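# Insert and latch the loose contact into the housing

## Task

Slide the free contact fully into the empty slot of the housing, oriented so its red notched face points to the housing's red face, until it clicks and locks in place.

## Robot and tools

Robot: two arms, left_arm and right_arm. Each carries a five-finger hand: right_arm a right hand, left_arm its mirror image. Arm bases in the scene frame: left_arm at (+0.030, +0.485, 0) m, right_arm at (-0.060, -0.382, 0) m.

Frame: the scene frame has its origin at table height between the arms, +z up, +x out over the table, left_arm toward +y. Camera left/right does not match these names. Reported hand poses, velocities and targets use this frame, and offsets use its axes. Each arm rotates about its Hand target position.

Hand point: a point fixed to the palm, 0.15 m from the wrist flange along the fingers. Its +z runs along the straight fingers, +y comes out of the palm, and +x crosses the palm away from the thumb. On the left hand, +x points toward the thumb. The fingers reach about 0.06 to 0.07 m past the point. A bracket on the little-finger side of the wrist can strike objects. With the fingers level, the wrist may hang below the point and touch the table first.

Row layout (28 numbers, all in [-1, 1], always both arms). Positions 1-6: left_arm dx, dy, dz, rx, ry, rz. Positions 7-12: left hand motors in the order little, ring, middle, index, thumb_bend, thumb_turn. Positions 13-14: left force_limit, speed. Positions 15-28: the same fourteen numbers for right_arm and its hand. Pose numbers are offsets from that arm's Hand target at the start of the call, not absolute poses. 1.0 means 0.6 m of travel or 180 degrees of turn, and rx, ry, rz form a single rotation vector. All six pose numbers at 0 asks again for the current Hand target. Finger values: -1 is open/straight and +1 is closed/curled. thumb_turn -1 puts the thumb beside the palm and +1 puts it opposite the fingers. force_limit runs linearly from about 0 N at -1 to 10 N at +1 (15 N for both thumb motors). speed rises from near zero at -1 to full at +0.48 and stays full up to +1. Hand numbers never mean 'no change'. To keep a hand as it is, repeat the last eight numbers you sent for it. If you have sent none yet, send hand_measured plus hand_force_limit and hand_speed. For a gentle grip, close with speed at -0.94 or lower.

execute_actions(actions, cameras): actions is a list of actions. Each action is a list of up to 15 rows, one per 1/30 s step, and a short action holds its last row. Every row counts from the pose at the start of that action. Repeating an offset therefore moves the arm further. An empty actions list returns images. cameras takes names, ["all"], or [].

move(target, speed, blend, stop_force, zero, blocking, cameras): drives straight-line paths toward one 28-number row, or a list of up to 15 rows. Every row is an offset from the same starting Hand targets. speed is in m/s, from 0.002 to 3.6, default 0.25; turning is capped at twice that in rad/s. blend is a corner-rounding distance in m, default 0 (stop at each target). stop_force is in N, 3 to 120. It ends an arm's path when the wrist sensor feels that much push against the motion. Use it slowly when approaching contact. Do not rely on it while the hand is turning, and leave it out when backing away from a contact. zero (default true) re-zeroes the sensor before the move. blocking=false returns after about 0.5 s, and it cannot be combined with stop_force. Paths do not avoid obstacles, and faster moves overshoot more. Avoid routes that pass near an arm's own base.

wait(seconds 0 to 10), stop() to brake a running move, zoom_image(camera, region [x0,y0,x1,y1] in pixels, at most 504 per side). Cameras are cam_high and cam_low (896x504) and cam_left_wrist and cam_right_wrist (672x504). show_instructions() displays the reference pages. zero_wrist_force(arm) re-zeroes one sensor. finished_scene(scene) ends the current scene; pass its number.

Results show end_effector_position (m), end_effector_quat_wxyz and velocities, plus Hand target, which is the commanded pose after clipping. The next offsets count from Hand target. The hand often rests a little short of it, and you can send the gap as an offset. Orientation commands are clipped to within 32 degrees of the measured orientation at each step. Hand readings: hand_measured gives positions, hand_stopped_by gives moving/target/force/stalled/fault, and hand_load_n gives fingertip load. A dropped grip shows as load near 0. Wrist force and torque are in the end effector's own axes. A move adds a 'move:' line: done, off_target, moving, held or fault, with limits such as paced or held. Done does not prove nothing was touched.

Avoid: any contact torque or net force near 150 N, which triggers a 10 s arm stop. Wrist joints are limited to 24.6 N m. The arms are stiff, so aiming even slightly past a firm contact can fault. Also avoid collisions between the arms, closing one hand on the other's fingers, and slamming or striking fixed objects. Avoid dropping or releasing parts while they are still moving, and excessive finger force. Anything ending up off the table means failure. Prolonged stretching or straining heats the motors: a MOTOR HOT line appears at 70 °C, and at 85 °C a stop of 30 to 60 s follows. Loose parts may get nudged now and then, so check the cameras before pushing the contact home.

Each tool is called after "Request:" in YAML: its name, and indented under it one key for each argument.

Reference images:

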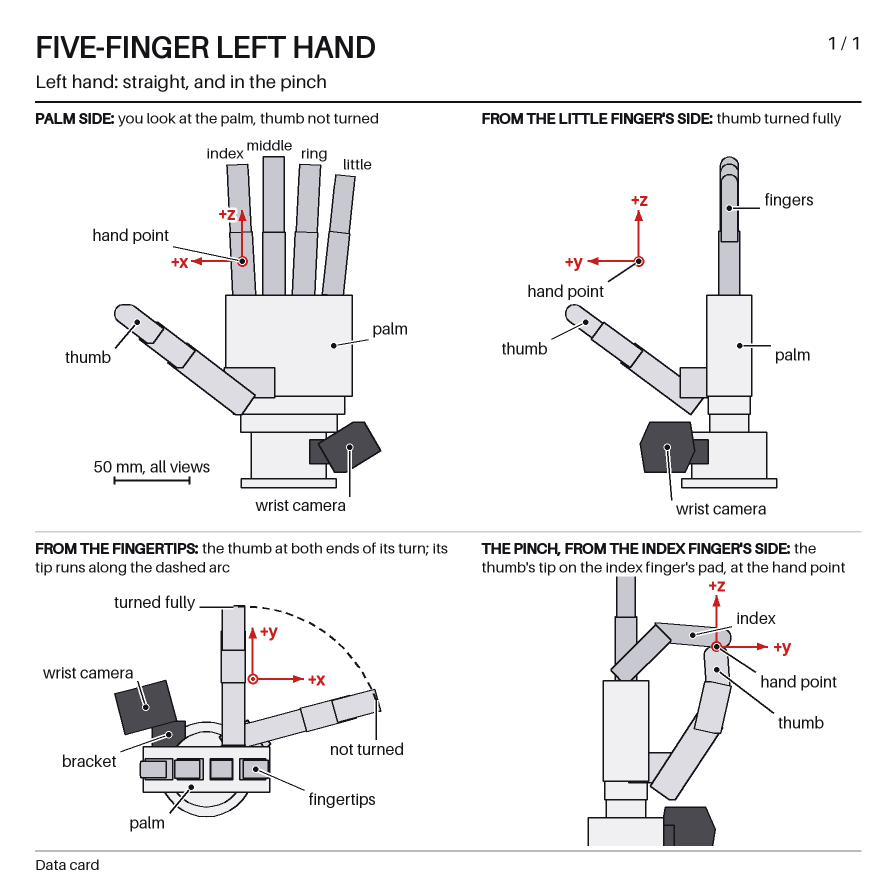

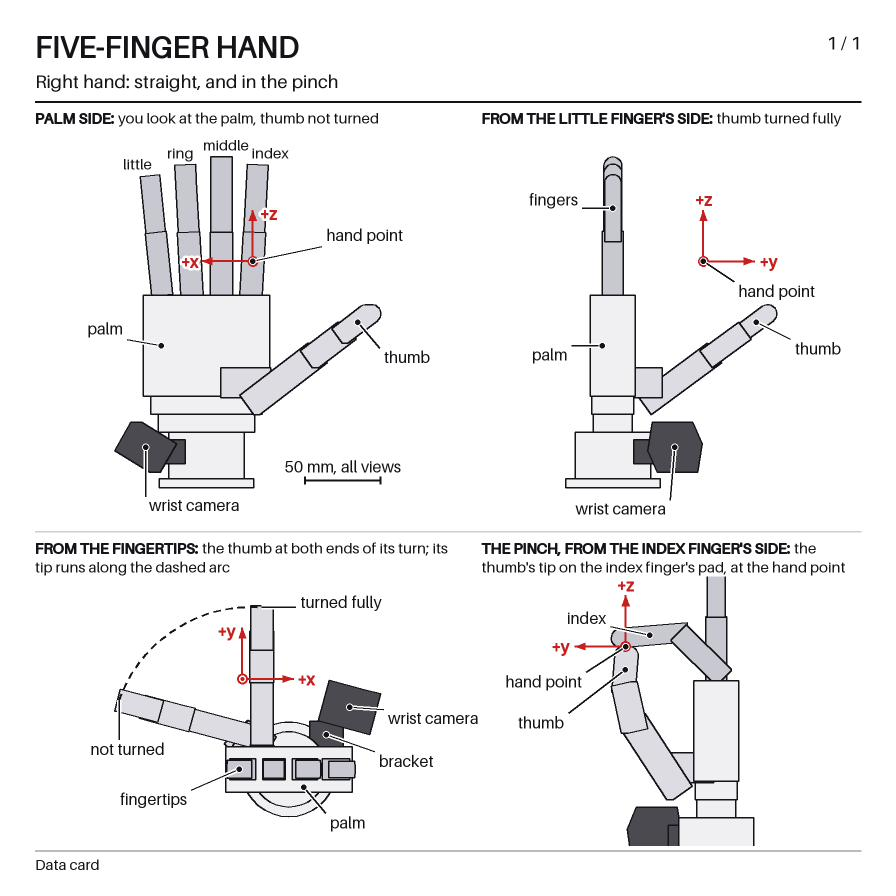

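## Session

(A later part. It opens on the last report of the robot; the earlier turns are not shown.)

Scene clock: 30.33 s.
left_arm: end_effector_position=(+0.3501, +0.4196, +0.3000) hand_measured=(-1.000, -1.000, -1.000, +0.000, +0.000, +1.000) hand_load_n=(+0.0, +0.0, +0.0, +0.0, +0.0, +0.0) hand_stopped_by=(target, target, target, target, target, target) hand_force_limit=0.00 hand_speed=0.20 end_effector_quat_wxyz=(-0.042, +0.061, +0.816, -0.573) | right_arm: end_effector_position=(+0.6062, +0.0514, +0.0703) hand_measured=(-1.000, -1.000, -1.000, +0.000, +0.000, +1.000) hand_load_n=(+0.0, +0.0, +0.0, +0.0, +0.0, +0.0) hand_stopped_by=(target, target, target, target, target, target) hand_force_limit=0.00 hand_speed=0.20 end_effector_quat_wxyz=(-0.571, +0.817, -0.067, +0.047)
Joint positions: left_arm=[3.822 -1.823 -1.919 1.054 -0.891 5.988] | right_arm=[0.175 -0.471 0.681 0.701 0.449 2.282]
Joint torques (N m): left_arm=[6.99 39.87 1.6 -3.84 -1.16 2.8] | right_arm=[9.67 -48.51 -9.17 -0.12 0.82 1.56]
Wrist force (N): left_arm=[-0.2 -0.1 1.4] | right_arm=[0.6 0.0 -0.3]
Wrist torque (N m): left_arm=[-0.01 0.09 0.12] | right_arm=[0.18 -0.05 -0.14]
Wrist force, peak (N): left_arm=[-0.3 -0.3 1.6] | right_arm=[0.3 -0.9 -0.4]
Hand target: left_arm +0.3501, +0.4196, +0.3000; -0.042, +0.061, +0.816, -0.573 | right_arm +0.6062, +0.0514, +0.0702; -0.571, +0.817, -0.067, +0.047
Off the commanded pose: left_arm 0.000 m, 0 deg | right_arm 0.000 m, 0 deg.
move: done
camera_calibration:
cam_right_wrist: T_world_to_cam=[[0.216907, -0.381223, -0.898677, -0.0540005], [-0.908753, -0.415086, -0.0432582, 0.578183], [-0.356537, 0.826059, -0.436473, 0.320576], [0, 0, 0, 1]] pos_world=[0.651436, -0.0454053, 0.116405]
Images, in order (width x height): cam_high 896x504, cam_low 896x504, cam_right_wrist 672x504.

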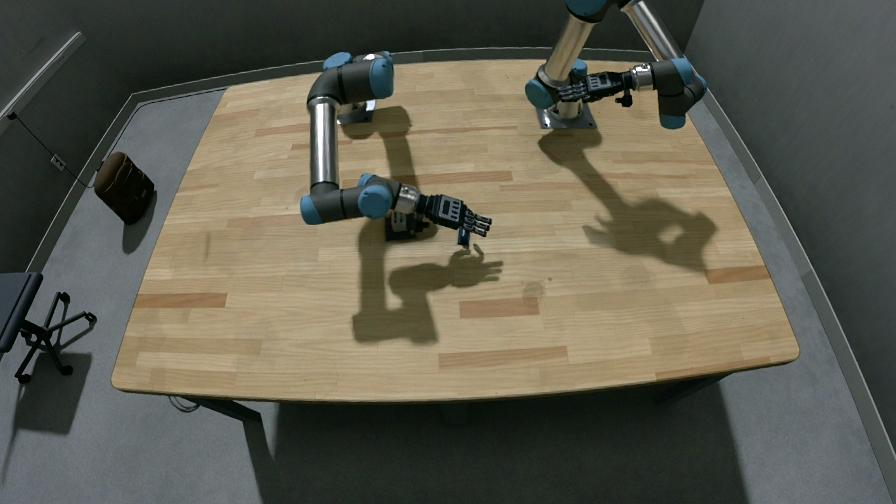

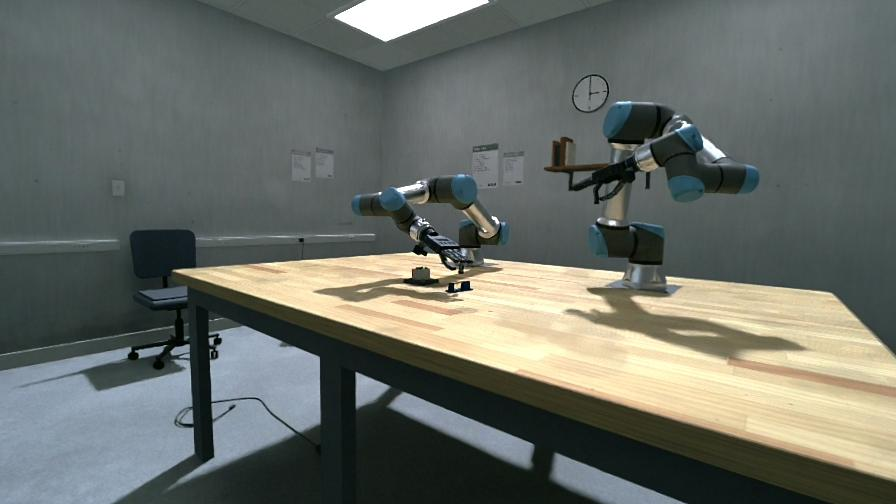

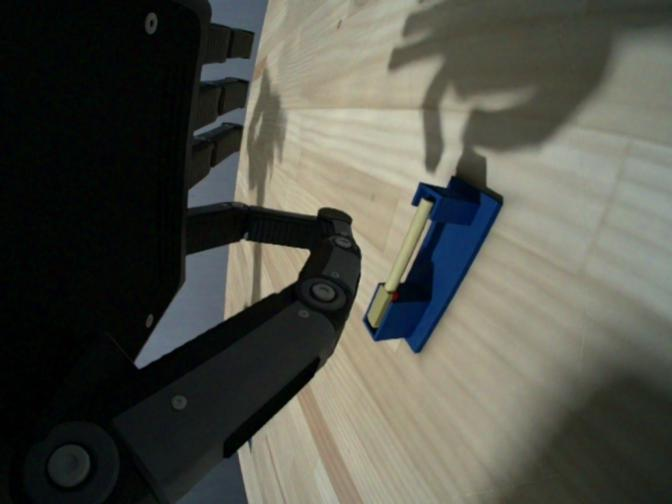

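Request:
move:
  target: [0, 0, 0, 0, 0, 0, -1, -1, -1, 0, 0, 1, 0, 0.2, 0, -0.0027, -0.07, 0, 0, 0, -1, -1, -1, 0, 0, 1, 0, 0.2]
  speed: 0.06
  stop_force: 5
  cameras: ["cam_right_wrist", "cam_low"]

Request:
zoom_image:
  camera: "cam_right_wrist"
  region: [260, 150, 480, 370]

Request:
zoom_image:
  camera: "cam_low"
  region: [425, 230, 505, 300]

Scene clock: 33.03 s.
left_arm: end_effector_position=(+0.3501, +0.4196, +0.3000) hand_measured=(-1.000, -1.000, -1.000, +0.000, +0.000, +1.000) hand_load_n=(+0.0, +0.0, +0.0, +0.0, +0.5, +0.0) hand_stopped_by=(target, target, target, target, target, target) hand_force_limit=0.00 hand_speed=0.20 end_effector_quat_wxyz=(-0.042, +0.061, +0.816, -0.573) | right_arm: end_effector_position=(+0.6062, +0.0498, +0.0282) hand_measured=(-1.000, -1.000, -1.000, +0.000, +0.000, +1.000) hand_load_n=(+0.0, +0.0, +0.0, +0.0, +0.0, +0.0) hand_stopped_by=(target, target, target, target, target, target) hand_force_limit=0.00 hand_speed=0.20 end_effector_quat_wxyz=(-0.571, +0.817, -0.067, +0.047)
Joint positions: left_arm=[3.822 -1.823 -1.919 1.054 -0.891 5.988] | right_arm=[0.173 -0.434 0.719 0.63 0.448 2.278]
Joint torques (N m): left_arm=[6.61 40.7 3.98 -3.79 -1.16 2.61] | right_arm=[-11.68 -47.01 -8.24 -0.28 -2.96 1.7]
Wrist force (N): left_arm=[-0.2 -0.2 1.5] | right_arm=[0.8 0.0 -0.2]
Wrist torque (N m): left_arm=[-0.03 0.09 0.12] | right_arm=[0.16 -0.06 -0.02]
Wrist force, peak (N): left_arm=[-0.6 -0.2 1.5] | right_arm=[0.8 0.1 -0.3]
Hand target: left_arm +0.3501, +0.4196, +0.3000; -0.042, +0.061, +0.816, -0.573 | right_arm +0.6062, +0.0498, +0.0282; -0.571, +0.817, -0.067, +0.047
Off the commanded pose: left_arm 0.000 m, 0 deg | right_arm 0.000 m, 0 deg.
move: done
camera_calibration:
cam_right_wrist: T_world_to_cam=[[0.216867, -0.381225, -0.898686, -0.0924178], [-0.908809, -0.414962, -0.0432813, 0.575741], [-0.356421, 0.82612, -0.436453, 0.303448], [0, 0, 0, 1]] pos_world=[0.651436, -0.0470055, 0.0743049]
Images, in order (width x height): cam_low 896x504, cam_right_wrist 672x504.

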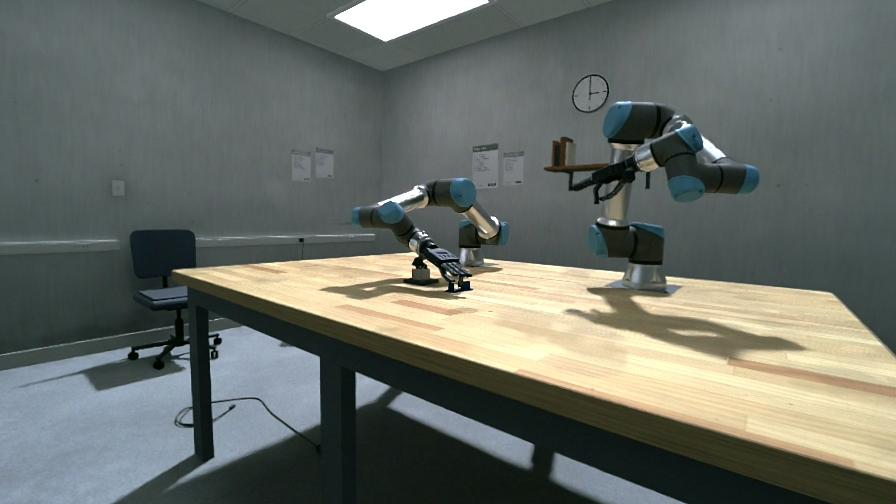

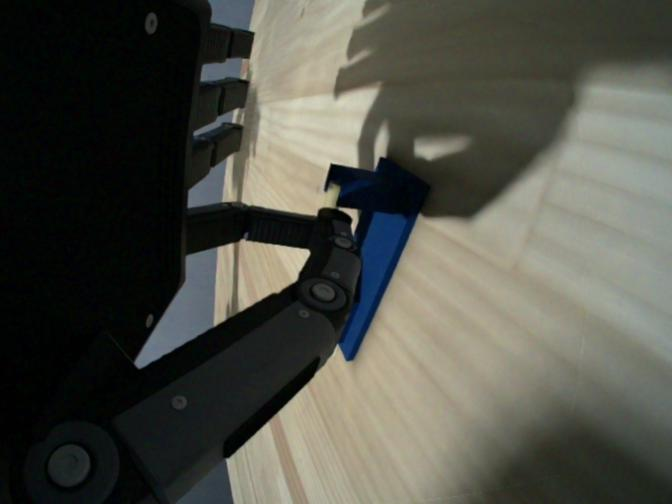

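Scaled by 2.291 from the camera's 672x504 image, which has a finer 960x720 frame.

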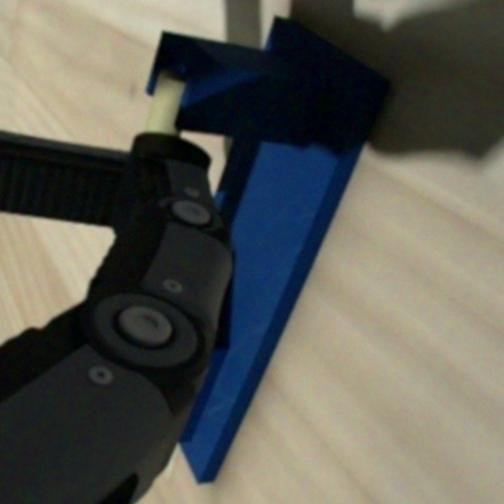

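Scaled by 6.300 from the camera's 896x504 image, which has a finer 1280x720 frame.

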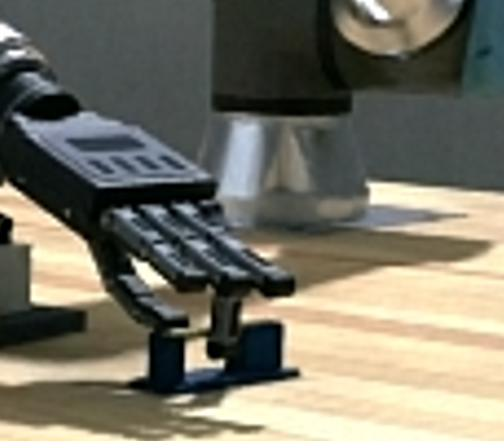

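Request:
move:
  target: [0, 0, 0, 0, 0, 0, -1, -1, -1, 0, 0, 1, 0, 0.2, 0.0003, 0.0023, 0.0063, 0, 0, 0, -1, -1, -1, 0, 0, 1, 0, 0.2]
  speed: 0.03

Request:
move:
  target: [0, 0, 0, 0, 0, 0, -1, -1, -1, 0, 0, 1, 0, 0.2, 0.0022, 0.0133, 0, 0, 0, 0, -1, -1, -1, 0, 0, 1, 0, 0.2]
  speed: 0.015
  stop_force: 3
  cameras: ["cam_right_wrist", "cam_low"]

Request:
zoom_image:
  camera: "cam_right_wrist"
  region: [280, 150, 400, 290]

Scene clock: 34.47 s.
left_arm: end_effector_position=(+0.3501, +0.4196, +0.3000) hand_measured=(-1.000, -1.000, -1.000, +0.000, +0.000, +1.000) hand_load_n=(-0.5, +0.0, +0.0, +0.0, +0.0, +0.0) hand_stopped_by=(target, target, target, target, target, target) hand_force_limit=0.00 hand_speed=0.20 end_effector_quat_wxyz=(-0.042, +0.061, +0.816, -0.573) | right_arm: end_effector_position=(+0.6064, +0.0511, +0.0318) hand_measured=(-1.000, -1.000, -1.000, +0.000, +0.000, +1.000) hand_load_n=(+0.0, +0.0, +0.0, +0.0, +0.0, +0.0) hand_stopped_by=(target, target, target, target, target, target) hand_force_limit=0.00 hand_speed=0.20 end_effector_quat_wxyz=(-0.571, +0.817, -0.067, +0.047)
Joint positions: left_arm=[3.822 -1.823 -1.919 1.054 -0.891 5.988] | right_arm=[0.175 -0.437 0.713 0.635 0.449 2.281]
Joint torques (N m): left_arm=[6.99 40.64 3.53 -3.8 -1.22 2.48] | right_arm=[9.55 -63.37 -30.94 3 0.79 1.8]
Wrist force (N): left_arm=[-0.2 -0.3 1.5] | right_arm=[0.5 0.0 0.0]
Wrist torque (N m): left_arm=[-0.05 0.09 0.13] | right_arm=[0.17 -0.03 -0.15]
Wrist force, peak (N): left_arm=[-0.3 -0.3 1.7] | right_arm=[0.9 0.2 -0.2]
Hand target: left_arm +0.3501, +0.4196, +0.3000; -0.042, +0.061, +0.816, -0.573 | right_arm +0.6064, +0.0512, +0.0320; -0.571, +0.817, -0.067, +0.047
Off the commanded pose: left_arm 0.000 m, 0 deg | right_arm 0.000 m, 0 deg.
move: done

Scene clock: 35.93 s.
left_arm: end_effector_position=(+0.3501, +0.4196, +0.3000) hand_measured=(-1.000, -1.000, -1.000, +0.000, +0.000, +1.000) hand_load_n=(+0.0, +0.0, +0.0, +0.0, +0.0, +0.0) hand_stopped_by=(target, target, target, target, target, target) hand_force_limit=0.00 hand_speed=0.20 end_effector_quat_wxyz=(-0.042, +0.061, +0.816, -0.573) | right_arm: end_effector_position=(+0.6077, +0.0591, +0.0320) hand_measured=(-1.000, -1.000, -1.000, +0.000, +0.000, +1.000) hand_load_n=(+0.0, +0.0, +0.0, +0.0, +1.0, +0.0) hand_stopped_by=(target, target, target, target, target, target) hand_force_limit=0.00 hand_speed=0.20 end_effector_quat_wxyz=(-0.571, +0.817, -0.067, +0.047)
Joint positions: left_arm=[3.822 -1.823 -1.919 1.054 -0.891 5.988] | right_arm=[0.186 -0.429 0.693 0.629 0.456 2.301]
Joint torques (N m): left_arm=[5.93 41.03 3.75 -3.67 -1.24 2.72] | right_arm=[10.95 -47 -30.7 -0.65 0.75 1.65]
Wrist force (N): left_arm=[-0.4 -0.5 1.1] | right_arm=[0.5 -0.2 -3.5]
Wrist torque (N m): left_arm=[-0.06 0.11 0.13] | right_arm=[0.19 -0.03 -0.14]
Wrist force, peak (N): left_arm=[-0.2 -0.1 1.6] | right_arm=[0.4 -0.7 -4.0]
Hand target: left_arm +0.3501, +0.4196, +0.3000; -0.042, +0.061, +0.816, -0.573 | right_arm +0.6077, +0.0591, +0.0320; -0.571, +0.817, -0.067, +0.047
Off the commanded pose: left_arm 0.000 m, 0 deg | right_arm 0.000 m, 0 deg.
move: contact (right_arm)
camera_calibration:
cam_right_wrist: T_world_to_cam=[[0.216867, -0.381225, -0.898686, -0.0857446], [-0.908809, -0.414962, -0.0432813, 0.581169], [-0.356421, 0.82612, -0.436453, 0.297875], [0, 0, 0, 1]] pos_world=[0.652936, -0.0376055, 0.0781049]
Images, in order (width x height): cam_low 896x504, cam_right_wrist 672x504.

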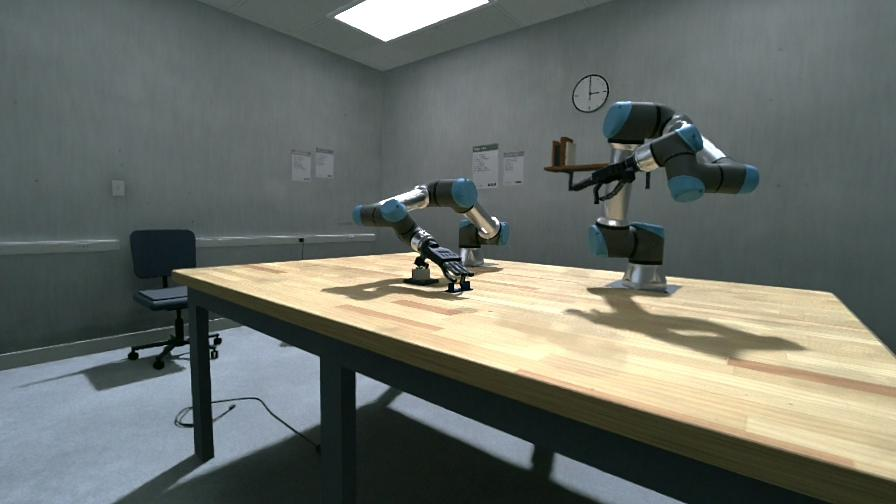

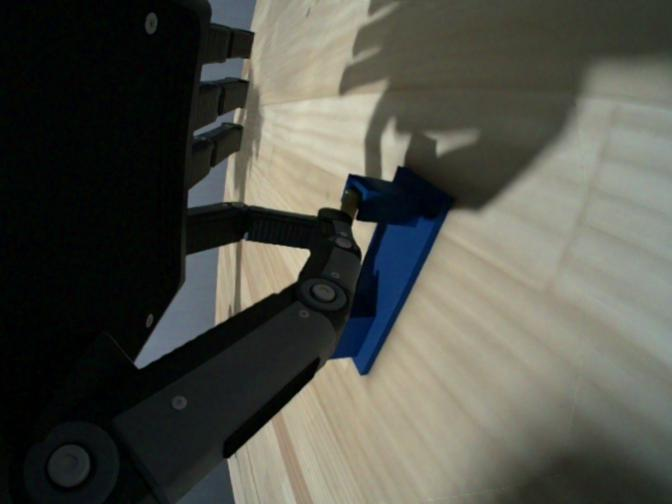

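Scaled by 3.600 from the camera's 672x504 image, which has a finer 960x720 frame.

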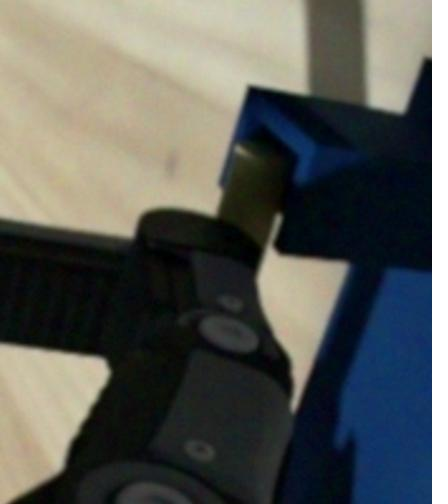

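Request:
move:
  target: [0, 0, 0, 0, 0, 0, -1, -1, -1, 0, 0, 1, 0, 0.2, -0.0003, -0.0025, -0.0073, 0, 0, 0, -1, -1, -1, 0, 0, 1, 0, 0.2]
  speed: 0.03
  cameras: ["cam_right_wrist", "cam_low"]

Request:
zoom_image:
  camera: "cam_right_wrist"
  region: [280, 150, 400, 290]

Request:
zoom_image:
  camera: "cam_low"
  region: [435, 250, 485, 300]

Scene clock: 37.20 s.
left_arm: end_effector_position=(+0.3501, +0.4196, +0.3000) hand_measured=(-1.000, -1.000, -1.000, +0.000, +0.000, +1.000) hand_load_n=(+0.0, +0.0, +0.0, +0.0, +0.0, +0.0) hand_stopped_by=(target, target, target, target, target, target) hand_force_limit=0.00 hand_speed=0.20 end_effector_quat_wxyz=(-0.042, +0.061, +0.816, -0.573) | right_arm: end_effector_position=(+0.6076, +0.0577, +0.0278) hand_measured=(-1.000, -1.000, -1.000, +0.000, +0.006, +1.000) hand_load_n=(+0.0, +0.0, +0.0, +0.0, -23.0, -1.0) hand_stopped_by=(target, target, target, target, target, target) hand_force_limit=0.00 hand_speed=0.20 end_effector_quat_wxyz=(-0.571, +0.817, -0.067, +0.047)
Joint positions: left_arm=[3.822 -1.823 -1.919 1.054 -0.891 5.988] | right_arm=[0.184 -0.426 0.699 0.623 0.455 2.298]
Joint torques (N m): left_arm=[6.21 40.38 3.06 -3.69 -1.18 2.69] | right_arm=[-5.42 -29.31 -1.12 -2.47 0.91 -2.33]
Wrist force (N): left_arm=[-0.2 -0.1 1.2] | right_arm=[-1.3 -26.8 -21.3]
Wrist torque (N m): left_arm=[0.01 0.08 0.13] | right_arm=[-0.54 0.17 -0.38]
Wrist force, peak (N): left_arm=[-0.4 -0.4 1.5] | right_arm=[-1.3 -26.8 -21.3]
Hand target: left_arm +0.3501, +0.4196, +0.3000; -0.042, +0.061, +0.816, -0.573 | right_arm +0.6075, +0.0576, +0.0276; -0.571, +0.817, -0.067, +0.047
Off the commanded pose: left_arm 0.000 m, 0 deg | right_arm 0.000 m, 0 deg.
move: done
camera_calibration:
cam_right_wrist: T_world_to_cam=[[0.216949, -0.381188, -0.898682, -0.0900099], [-0.908789, -0.414996, -0.0433626, 0.58018], [-0.35642, 0.82612, -0.436453, 0.297254], [0, 0, 0, 1]] pos_world=[0.652736, -0.0391054, 0.074005]
Images, in order (width x height): cam_low 896x504, cam_right_wrist 672x504.

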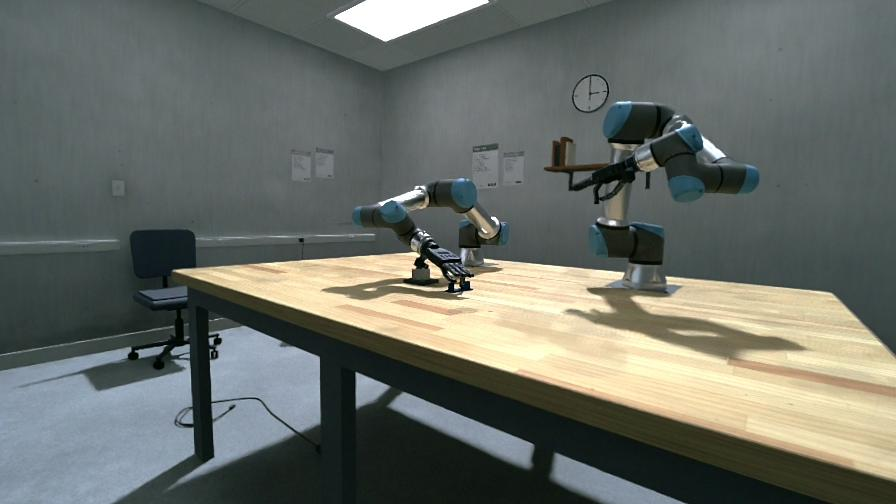

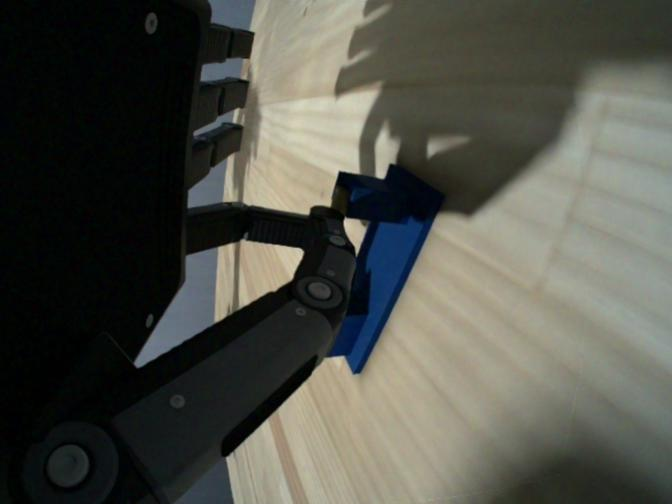

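Scaled by 3.600 from the camera's 672x504 image, which has a finer 960x720 frame.

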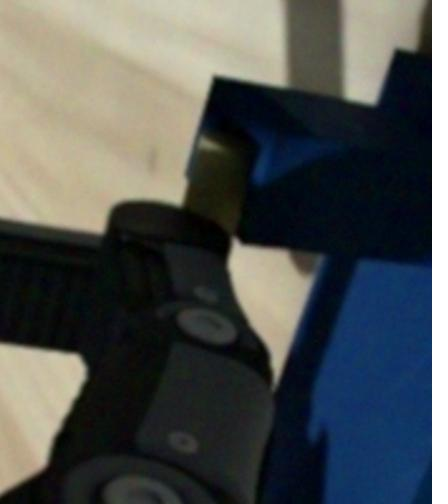

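Scaled by 10.080 from the camera's 896x504 image, which has a finer 1280x720 frame.

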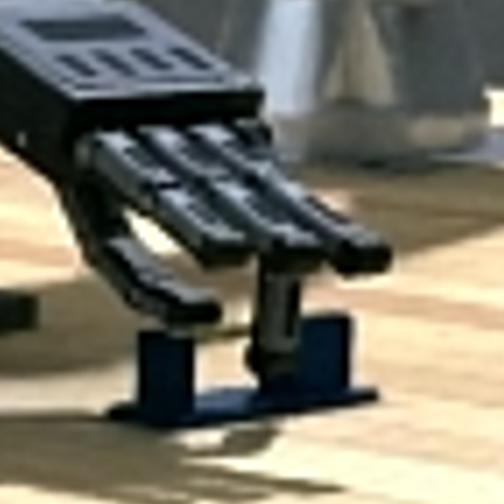

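Request:
move:
  target: [0, 0, 0, 0, 0, 0, -1, -1, -1, 0, 0, 1, 0, 0.2, 0, -0.0017, 0.0083, 0, 0, 0, -1, -1, -1, 0, 0, 1, 0, 0.2]
  speed: 0.03

Request:
move:
  target: [0, 0, 0, 0, 0, 0, -1, -1, -1, 0, 0, 1, 0, 0.2, -0.0015, -0.0092, 0, 0, 0, 0, -1, -1, -1, 0, 0, 1, 0, 0.2]
  speed: 0.03
  cameras: ["cam_right_wrist", "cam_low"]

Request:
zoom_image:
  camera: "cam_right_wrist"
  region: [280, 150, 400, 290]

Request:
zoom_image:
  camera: "cam_low"
  region: [435, 250, 485, 300]

Scene clock: 39.03 s.
left_arm: end_effector_position=(+0.3501, +0.4196, +0.3000) hand_measured=(-1.000, -1.000, -1.000, +0.000, +0.000, +1.000) hand_load_n=(+0.0, +0.0, +0.0, +0.0, +0.0, +0.0) hand_stopped_by=(target, target, target, target, target, target) hand_force_limit=0.00 hand_speed=0.20 end_effector_quat_wxyz=(-0.042, +0.061, +0.816, -0.573) | right_arm: end_effector_position=(+0.6075, +0.0566, +0.0324) hand_measured=(-1.000, -1.000, -1.000, +0.000, +0.000, +1.000) hand_load_n=(+0.0, +0.0, -0.5, +0.0, +0.0, +0.0) hand_stopped_by=(target, target, target, target, target, target) hand_force_limit=0.00 hand_speed=0.20 end_effector_quat_wxyz=(-0.571, +0.817, -0.067, +0.047)
Joint positions: left_arm=[3.822 -1.823 -1.919 1.054 -0.891 5.988] | right_arm=[0.183 -0.431 0.697 0.632 0.454 2.295]
Joint torques (N m): left_arm=[5.92 40.55 2.72 -3.89 -1.23 2.84] | right_arm=[-11.82 -62.54 -31.15 2.92 -2.88 -1.74]
Wrist force (N): left_arm=[-0.2 -0.2 1.1] | right_arm=[0.7 0.7 0.3]
Wrist torque (N m): left_arm=[-0.01 0.08 0.13] | right_arm=[0.25 -0.06 0.06]
Wrist force, peak (N): left_arm=[-0.4 -0.1 1.6] | right_arm=[-1.4 -28.9 -23.5]
Hand target: left_arm +0.3501, +0.4196, +0.3000; -0.042, +0.061, +0.816, -0.573 | right_arm +0.6075, +0.0566, +0.0326; -0.571, +0.817, -0.067, +0.047
Off the commanded pose: left_arm 0.000 m, 0 deg | right_arm 0.000 m, 0 deg.
move: done

Scene clock: 39.83 s.
left_arm: end_effector_position=(+0.3501, +0.4196, +0.3000) hand_measured=(-1.000, -1.000, -1.000, +0.000, +0.000, +1.000) hand_load_n=(+0.0, +0.0, +0.0, +0.0, +0.0, +0.0) hand_stopped_by=(target, target, target, target, target, target) hand_force_limit=0.00 hand_speed=0.20 end_effector_quat_wxyz=(-0.042, +0.061, +0.816, -0.573) | right_arm: end_effector_position=(+0.6066, +0.0512, +0.0326) hand_measured=(-1.000, -1.000, -1.000, +0.000, +0.000, +1.000) hand_load_n=(+0.0, +0.0, +0.0, +0.0, +0.0, +0.0) hand_stopped_by=(target, target, target, target, target, target) hand_force_limit=0.00 hand_speed=0.20 end_effector_quat_wxyz=(-0.571, +0.817, -0.067, +0.047)
Joint positions: left_arm=[3.822 -1.823 -1.919 1.054 -0.891 5.988] | right_arm=[0.175 -0.437 0.711 0.637 0.449 2.281]
Joint torques (N m): left_arm=[6.42 41.5 2.54 -3.75 -1.11 2.72] | right_arm=[-11.25 -62.84 -8.03 3.07 -3 -1.73]
Wrist force (N): left_arm=[-0.4 -0.4 1.2] | right_arm=[0.5 1.4 0.3]
Wrist torque (N m): left_arm=[-0.05 0.11 0.12] | right_arm=[0.37 -0.04 0.08]
Wrist force, peak (N): left_arm=[-0.2 -0.3 1.6] | right_arm=[0.5 1.4 0.3]
Hand target: left_arm +0.3501, +0.4196, +0.3000; -0.042, +0.061, +0.816, -0.573 | right_arm +0.6066, +0.0511, +0.0326; -0.571, +0.817, -0.067, +0.047
Off the commanded pose: left_arm 0.000 m, 0 deg | right_arm 0.000 m, 0 deg.
move: done
camera_calibration:
cam_right_wrist: T_world_to_cam=[[0.216867, -0.381225, -0.898686, -0.0880166], [-0.908809, -0.414962, -0.0432813, 0.576876], [-0.356421, 0.82612, -0.436453, 0.304354], [0, 0, 0, 1]] pos_world=[0.651836, -0.0456055, 0.0787049]
Images, in order (width x height): cam_low 896x504, cam_right_wrist 672x504.

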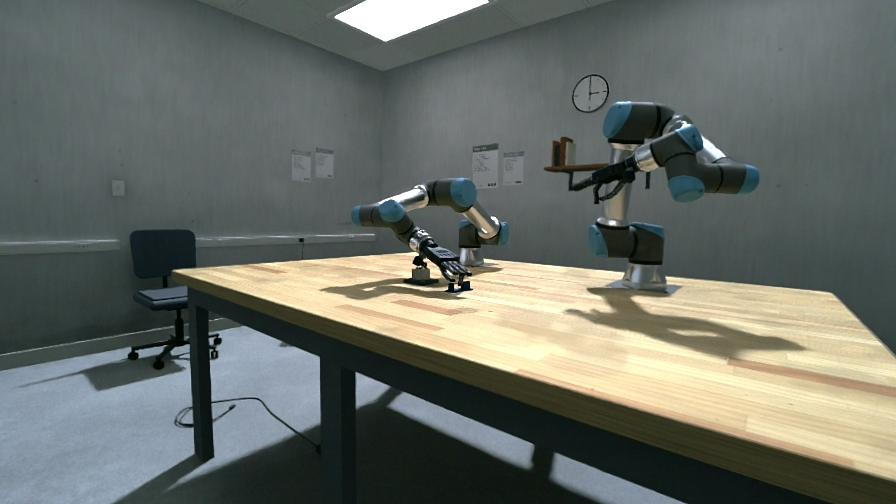

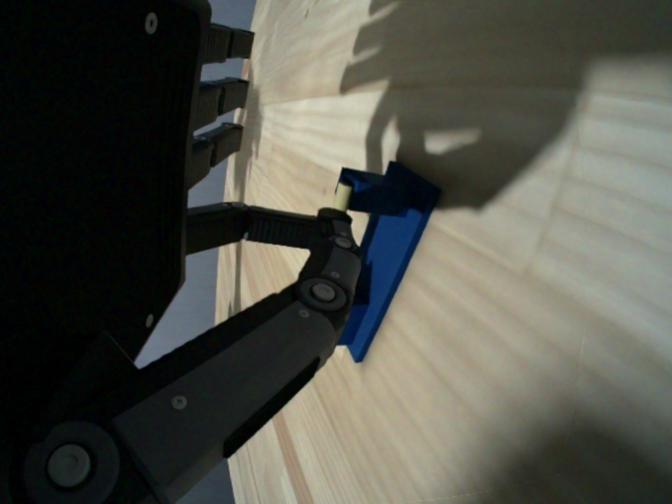

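Scaled by 3.600 from the camera's 672x504 image, which has a finer 960x720 frame.

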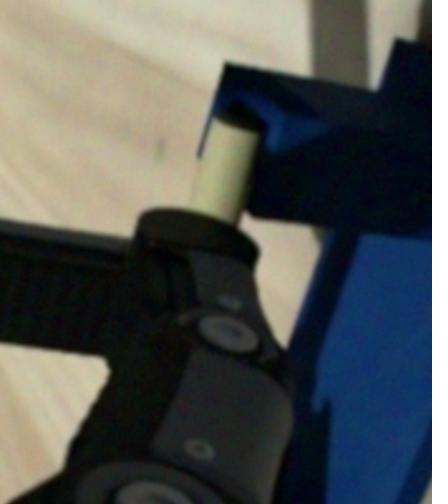

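Scaled by 10.080 from the camera's 896x504 image, which has a finer 1280x720 frame.

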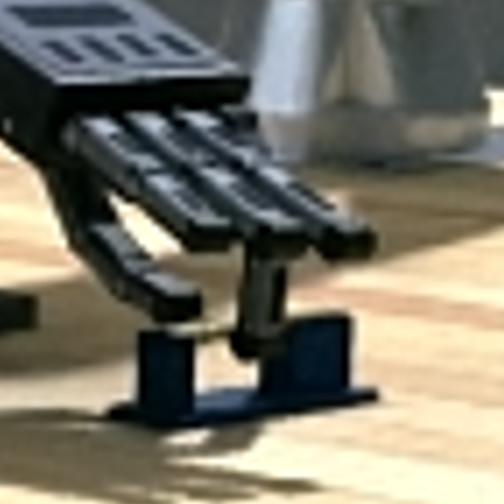

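Request:
move:
  target: [0, 0, 0, 0, 0, 0, -1, -1, -1, 0, 0, 1, 0, 0.2, -0.0005, -0.0027, -0.0093, 0, 0, 0, -1, -1, -1, 0, 0, 1, 0, 0.2]
  speed: 0.03
  stop_force: 4

Request:
move:
  target: [0, 0, 0, 0, 0, 0, -1, -1, -1, 0, 0, 1, 0, 0.2, 0.0025, 0.0167, 0, 0, 0, 0, -1, -1, -1, 0, 0, 1, 0, 0.2]
  speed: 0.015
  stop_force: 3
  cameras: ["cam_right_wrist", "cam_low"]

Request:
zoom_image:
  camera: "cam_right_wrist"
  region: [280, 150, 400, 290]

Request:
zoom_image:
  camera: "cam_low"
  region: [435, 250, 485, 300]

Scene clock: 43.87 s.
left_arm: end_effector_position=(+0.3501, +0.4196, +0.3000) hand_measured=(-1.000, -1.000, -1.000, +0.000, +0.000, +1.000) hand_load_n=(+0.0, +0.0, +0.0, +0.0, +0.0, +0.0) hand_stopped_by=(target, target, target, target, target, target) hand_force_limit=0.00 hand_speed=0.20 end_effector_quat_wxyz=(-0.042, +0.061, +0.816, -0.573) | right_arm: end_effector_position=(+0.6063, +0.0495, +0.0270) hand_measured=(-1.000, -1.000, -1.000, +0.000, +0.000, +1.000) hand_load_n=(+0.0, +0.0, +0.0, +0.0, +0.0, +0.0) hand_stopped_by=(target, target, target, target, target, target) hand_force_limit=0.00 hand_speed=0.20 end_effector_quat_wxyz=(-0.571, +0.817, -0.067, +0.047)
Joint positions: left_arm=[3.822 -1.823 -1.919 1.054 -0.891 5.988] | right_arm=[0.173 -0.433 0.719 0.629 0.448 2.277]
Joint torques (N m): left_arm=[6.4 40.91 3.41 -3.79 -1.05 2.8] | right_arm=[-11.74 -47.44 -8.35 -0.15 -3.01 -1.69]
Wrist force (N): left_arm=[-0.4 -0.3 1.2] | right_arm=[0.6 0.9 0.1]
Wrist torque (N m): left_arm=[-0.03 0.11 0.12] | right_arm=[0.30 -0.06 0.07]
Wrist force, peak (N): left_arm=[-0.2 -0.3 1.7] | right_arm=[0.6 1.2 0.3]
Hand target: left_arm +0.3501, +0.4196, +0.3000; -0.042, +0.061, +0.816, -0.573 | right_arm +0.6063, +0.0495, +0.0270; -0.571, +0.817, -0.067, +0.047
Off the commanded pose: left_arm 0.000 m, 0 deg | right_arm 0.000 m, 0 deg.
move: done

Scene clock: 45.50 s.
left_arm: end_effector_position=(+0.3501, +0.4196, +0.3000) hand_measured=(-1.000, -1.000, -1.000, +0.000, +0.000, +1.000) hand_load_n=(+0.0, -0.5, +0.0, +0.0, +0.0, +0.0) hand_stopped_by=(target, target, target, target, target, target) hand_force_limit=0.00 hand_speed=0.20 end_effector_quat_wxyz=(-0.042, +0.061, +0.816, -0.573) | right_arm: end_effector_position=(+0.6073, +0.0559, +0.0270) hand_measured=(-1.000, -1.000, -1.000, +0.000, +0.000, +1.000) hand_load_n=(+0.0, +0.0, +0.0, +0.0, +1.0, +0.0) hand_stopped_by=(target, target, target, target, target, target) hand_force_limit=0.00 hand_speed=0.20 end_effector_quat_wxyz=(-0.571, +0.817, -0.067, +0.047)
Joint positions: left_arm=[3.822 -1.823 -1.919 1.054 -0.891 5.988] | right_arm=[0.182 -0.427 0.704 0.623 0.453 2.293]
Joint torques (N m): left_arm=[6.29 40.87 3.35 -3.78 -1.31 2.73] | right_arm=[-9.61 -61.53 -7.82 2.71 -3.09 -1.8]
Wrist force (N): left_arm=[-0.3 -0.1 1.5] | right_arm=[0.1 0.8 -4.1]
Wrist torque (N m): left_arm=[-0.01 0.10 0.12] | right_arm=[0.30 -0.01 0.06]
Wrist force, peak (N): left_arm=[-0.1 0.0 1.5] | right_arm=[-0.4 0.5 -12.2]
Hand target: left_arm +0.3501, +0.4196, +0.3000; -0.042, +0.061, +0.816, -0.573 | right_arm +0.6073, +0.0559, +0.0270; -0.571, +0.817, -0.067, +0.047 (not the last commanded pose)
Off the commanded pose: left_arm 0.000 m, 0 deg | right_arm 0.004 m, 0 deg.
move: contact (right_arm)
camera_calibration:
cam_right_wrist: T_world_to_cam=[[0.216981, -0.381263, -0.898642, -0.0914665], [-0.908788, -0.415, -0.0433604, 0.57912], [-0.356404, 0.826084, -0.436534, 0.298235], [0, 0, 0, 1]] pos_world=[0.652436, -0.0409055, 0.073105]
Images, in order (width x height): cam_low 896x504, cam_right_wrist 672x504.

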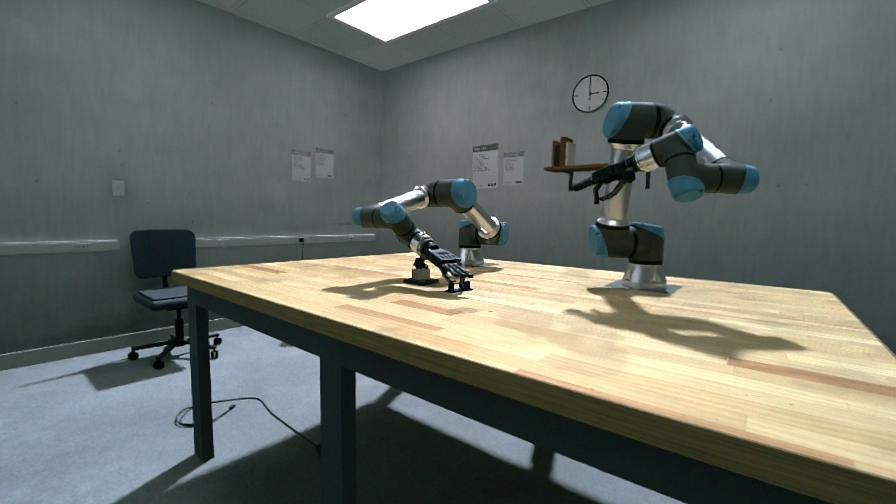

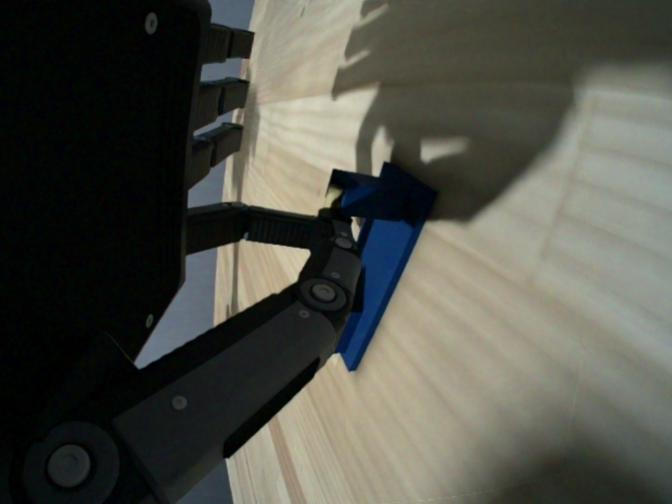

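Scaled by 3.600 from the camera's 672x504 image, which has a finer 960x720 frame.

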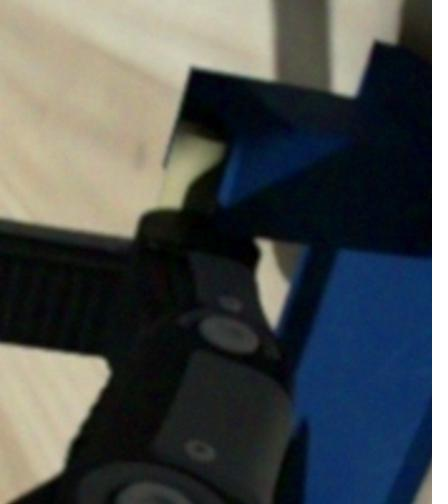

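Scaled by 10.080 from the camera's 896x504 image, which has a finer 1280x720 frame.

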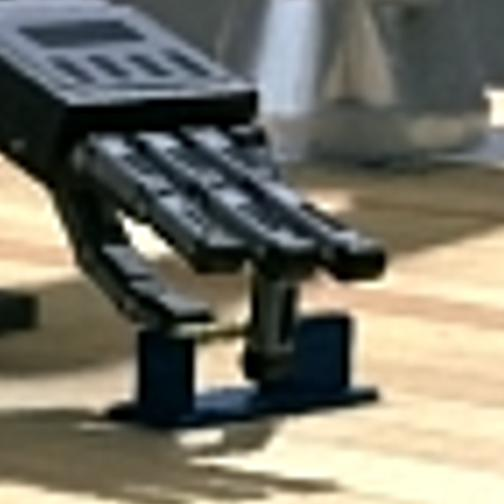

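Request:
move:
  target: [0, 0, 0, 0, 0, 0, -1, -1, -1, 0, 0, 1, 0, 0.2, 0, 0, 0, 0, 0, 0, -1, -1, -1, 0.5, 0, 1, 0.4, -0.92]
  cameras: ["cam_right_wrist", "cam_low"]

Request:
zoom_image:
  camera: "cam_right_wrist"
  region: [280, 150, 400, 290]

Request:
zoom_image:
  camera: "cam_low"
  region: [435, 250, 485, 300]

Scene clock: 46.87 s.
left_arm: end_effector_position=(+0.3501, +0.4196, +0.3000) hand_measured=(-1.000, -1.000, -1.000, +0.000, +0.000, +1.000) hand_load_n=(+0.0, +0.0, +0.0, +0.0, +0.0, +0.0) hand_stopped_by=(target, target, target, target, target, target) hand_force_limit=0.00 hand_speed=0.20 end_effector_quat_wxyz=(-0.042, +0.061, +0.816, -0.573) | right_arm: end_effector_position=(+0.6073, +0.0559, +0.0270) hand_measured=(-1.000, -1.000, -1.000, +0.146, +0.000, +1.000) hand_load_n=(+0.0, -0.5, +0.0, +9.0, +2.5, -0.5) hand_stopped_by=(target, target, target, force, target, target) hand_force_limit=0.40 hand_speed=-0.92 end_effector_quat_wxyz=(-0.571, +0.817, -0.067, +0.047)
Joint positions: left_arm=[3.822 -1.823 -1.919 1.054 -0.891 5.988] | right_arm=[0.182 -0.427 0.704 0.623 0.453 2.293]
Joint torques (N m): left_arm=[6.3 40.96 3.72 -3.48 -1.18 2.68] | right_arm=[-9.55 -62.24 -8.16 2.71 -2.72 -1.7]
Wrist force (N): left_arm=[-0.4 -0.4 1.3] | right_arm=[0.2 0.2 -3.0]
Wrist torque (N m): left_arm=[-0.07 0.12 0.12] | right_arm=[0.23 0.09 0.02]
Wrist force, peak (N): left_arm=[0.0 -0.3 1.5] | right_arm=[0.1 0.6 -4.3]
Hand target: left_arm +0.3501, +0.4196, +0.3000; -0.042, +0.061, +0.816, -0.573 | right_arm +0.6073, +0.0559, +0.0270; -0.571, +0.817, -0.067, +0.047
Off the commanded pose: left_arm 0.000 m, 0 deg | right_arm 0.000 m, 0 deg.
move: done
camera_calibration:
cam_right_wrist: T_world_to_cam=[[0.216981, -0.381263, -0.898642, -0.0914665], [-0.908788, -0.415, -0.0433604, 0.57912], [-0.356404, 0.826084, -0.436534, 0.298235], [0, 0, 0, 1]] pos_world=[0.652436, -0.0409055, 0.073105]
Images, in order (width x height): cam_low 896x504, cam_right_wrist 672x504.

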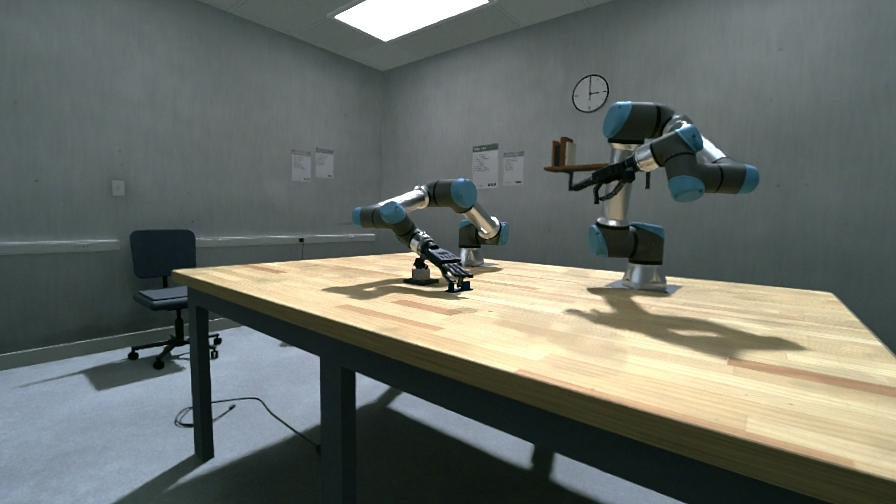

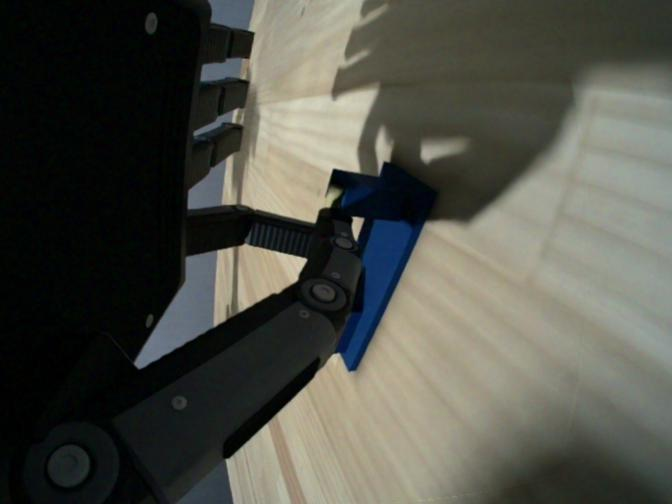

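Scaled by 3.600 from the camera's 672x504 image, which has a finer 960x720 frame.

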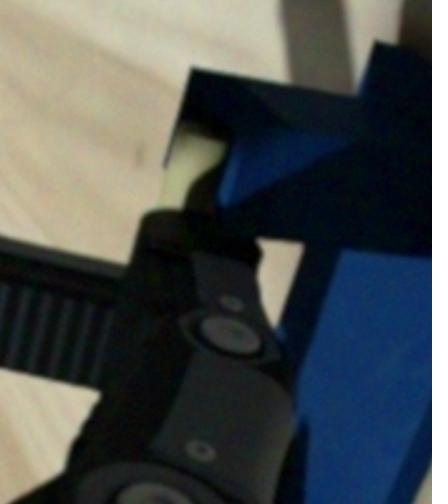

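Scaled by 10.080 from the camera's 896x504 image, which has a finer 1280x720 frame.

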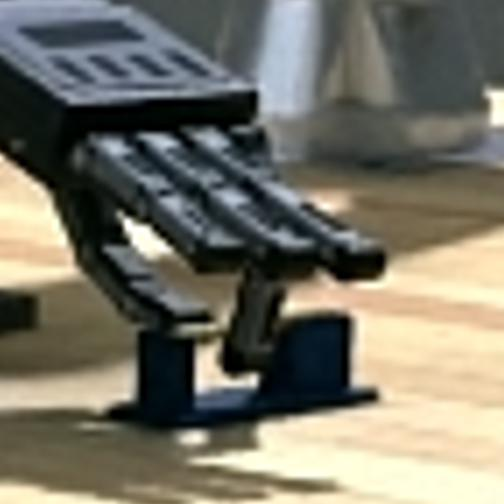

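Request:
move:
  target: [0, 0, 0, 0, 0, 0, -1, -1, -1, 0, 0, 1, 0, 0.2, 0, 0, 0.0667, 0, 0, 0, -1, -1, -1, 0.5, 0, 1, 0.4, -0.92]
  speed: 0.04
  cameras: ["cam_right_wrist", "cam_low"]

Request:
zoom_image:
  camera: "cam_right_wrist"
  region: [260, 130, 460, 350]

Request:
zoom_image:
  camera: "cam_low"
  region: [435, 230, 485, 300]

Scene clock: 48.50 s.
left_arm: end_effector_position=(+0.3501, +0.4196, +0.3000) hand_measured=(-1.000, -1.000, -1.000, +0.000, +0.000, +1.000) hand_load_n=(+0.0, +0.0, +0.0, +0.0, +0.0, +0.0) hand_stopped_by=(target, target, target, target, target, target) hand_force_limit=0.00 hand_speed=0.20 end_effector_quat_wxyz=(-0.042, +0.061, +0.816, -0.573) | right_arm: end_effector_position=(+0.6073, +0.0559, +0.0669) hand_measured=(-1.000, -1.000, -1.000, +0.146, +0.000, +1.000) hand_load_n=(+0.0, +0.0, +0.0, +5.5, +1.5, -1.0) hand_stopped_by=(target, target, target, force, target, target) hand_force_limit=0.40 hand_speed=-0.92 end_effector_quat_wxyz=(-0.571, +0.817, -0.067, +0.047)
Joint positions: left_arm=[3.822 -1.823 -1.919 1.054 -0.891 5.988] | right_arm=[0.182 -0.463 0.671 0.692 0.453 2.293]
Joint torques (N m): left_arm=[6.71 41.77 2.46 -3.74 -1.34 2.58] | right_arm=[-5.16 -62.87 -32.57 3.14 -0.27 -1.63]
Wrist force (N): left_arm=[-0.2 -0.2 1.3] | right_arm=[0.4 1.0 0.4]
Wrist torque (N m): left_arm=[-0.02 0.08 0.13] | right_arm=[0.28 -0.03 0.01]
Wrist force, peak (N): left_arm=[-0.2 -0.2 1.6] | right_arm=[0.2 0.2 -3.4]
Hand target: left_arm +0.3501, +0.4196, +0.3000; -0.042, +0.061, +0.816, -0.573 | right_arm +0.6073, +0.0559, +0.0670; -0.571, +0.817, -0.067, +0.047
Off the commanded pose: left_arm 0.000 m, 0 deg | right_arm 0.000 m, 0 deg.
move: done
camera_calibration:
cam_right_wrist: T_world_to_cam=[[0.216879, -0.381309, -0.898647, -0.0555458], [-0.908812, -0.414958, -0.0432597, 0.580856], [-0.356405, 0.826083, -0.436534, 0.315653], [0, 0, 0, 1]] pos_world=[0.652436, -0.0409055, 0.113005]
Images, in order (width x height): cam_low 896x504, cam_right_wrist 672x504.

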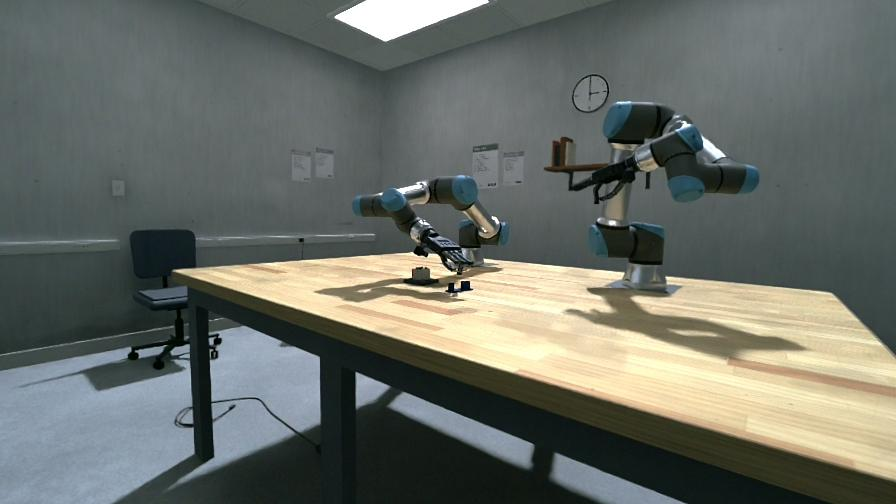

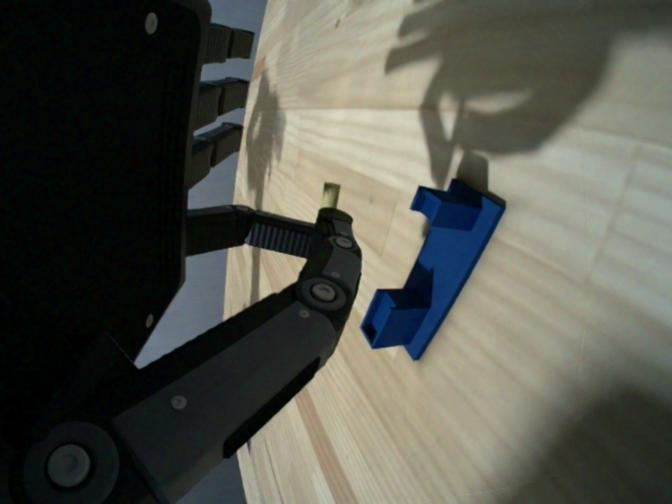

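Scaled by 2.291 from the camera's 672x504 image, which has a finer 960x720 frame.

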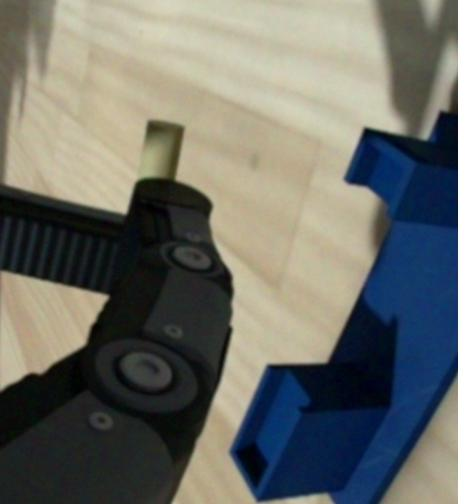

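Scaled by 7.200 from the camera's 896x504 image, which has a finer 1280x720 frame.

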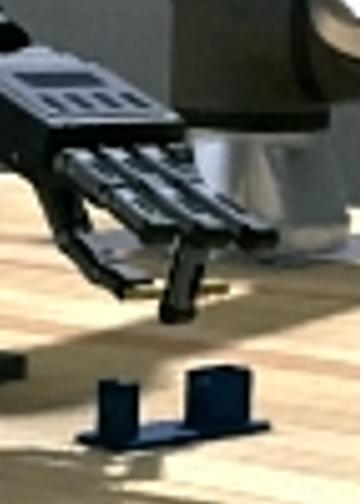

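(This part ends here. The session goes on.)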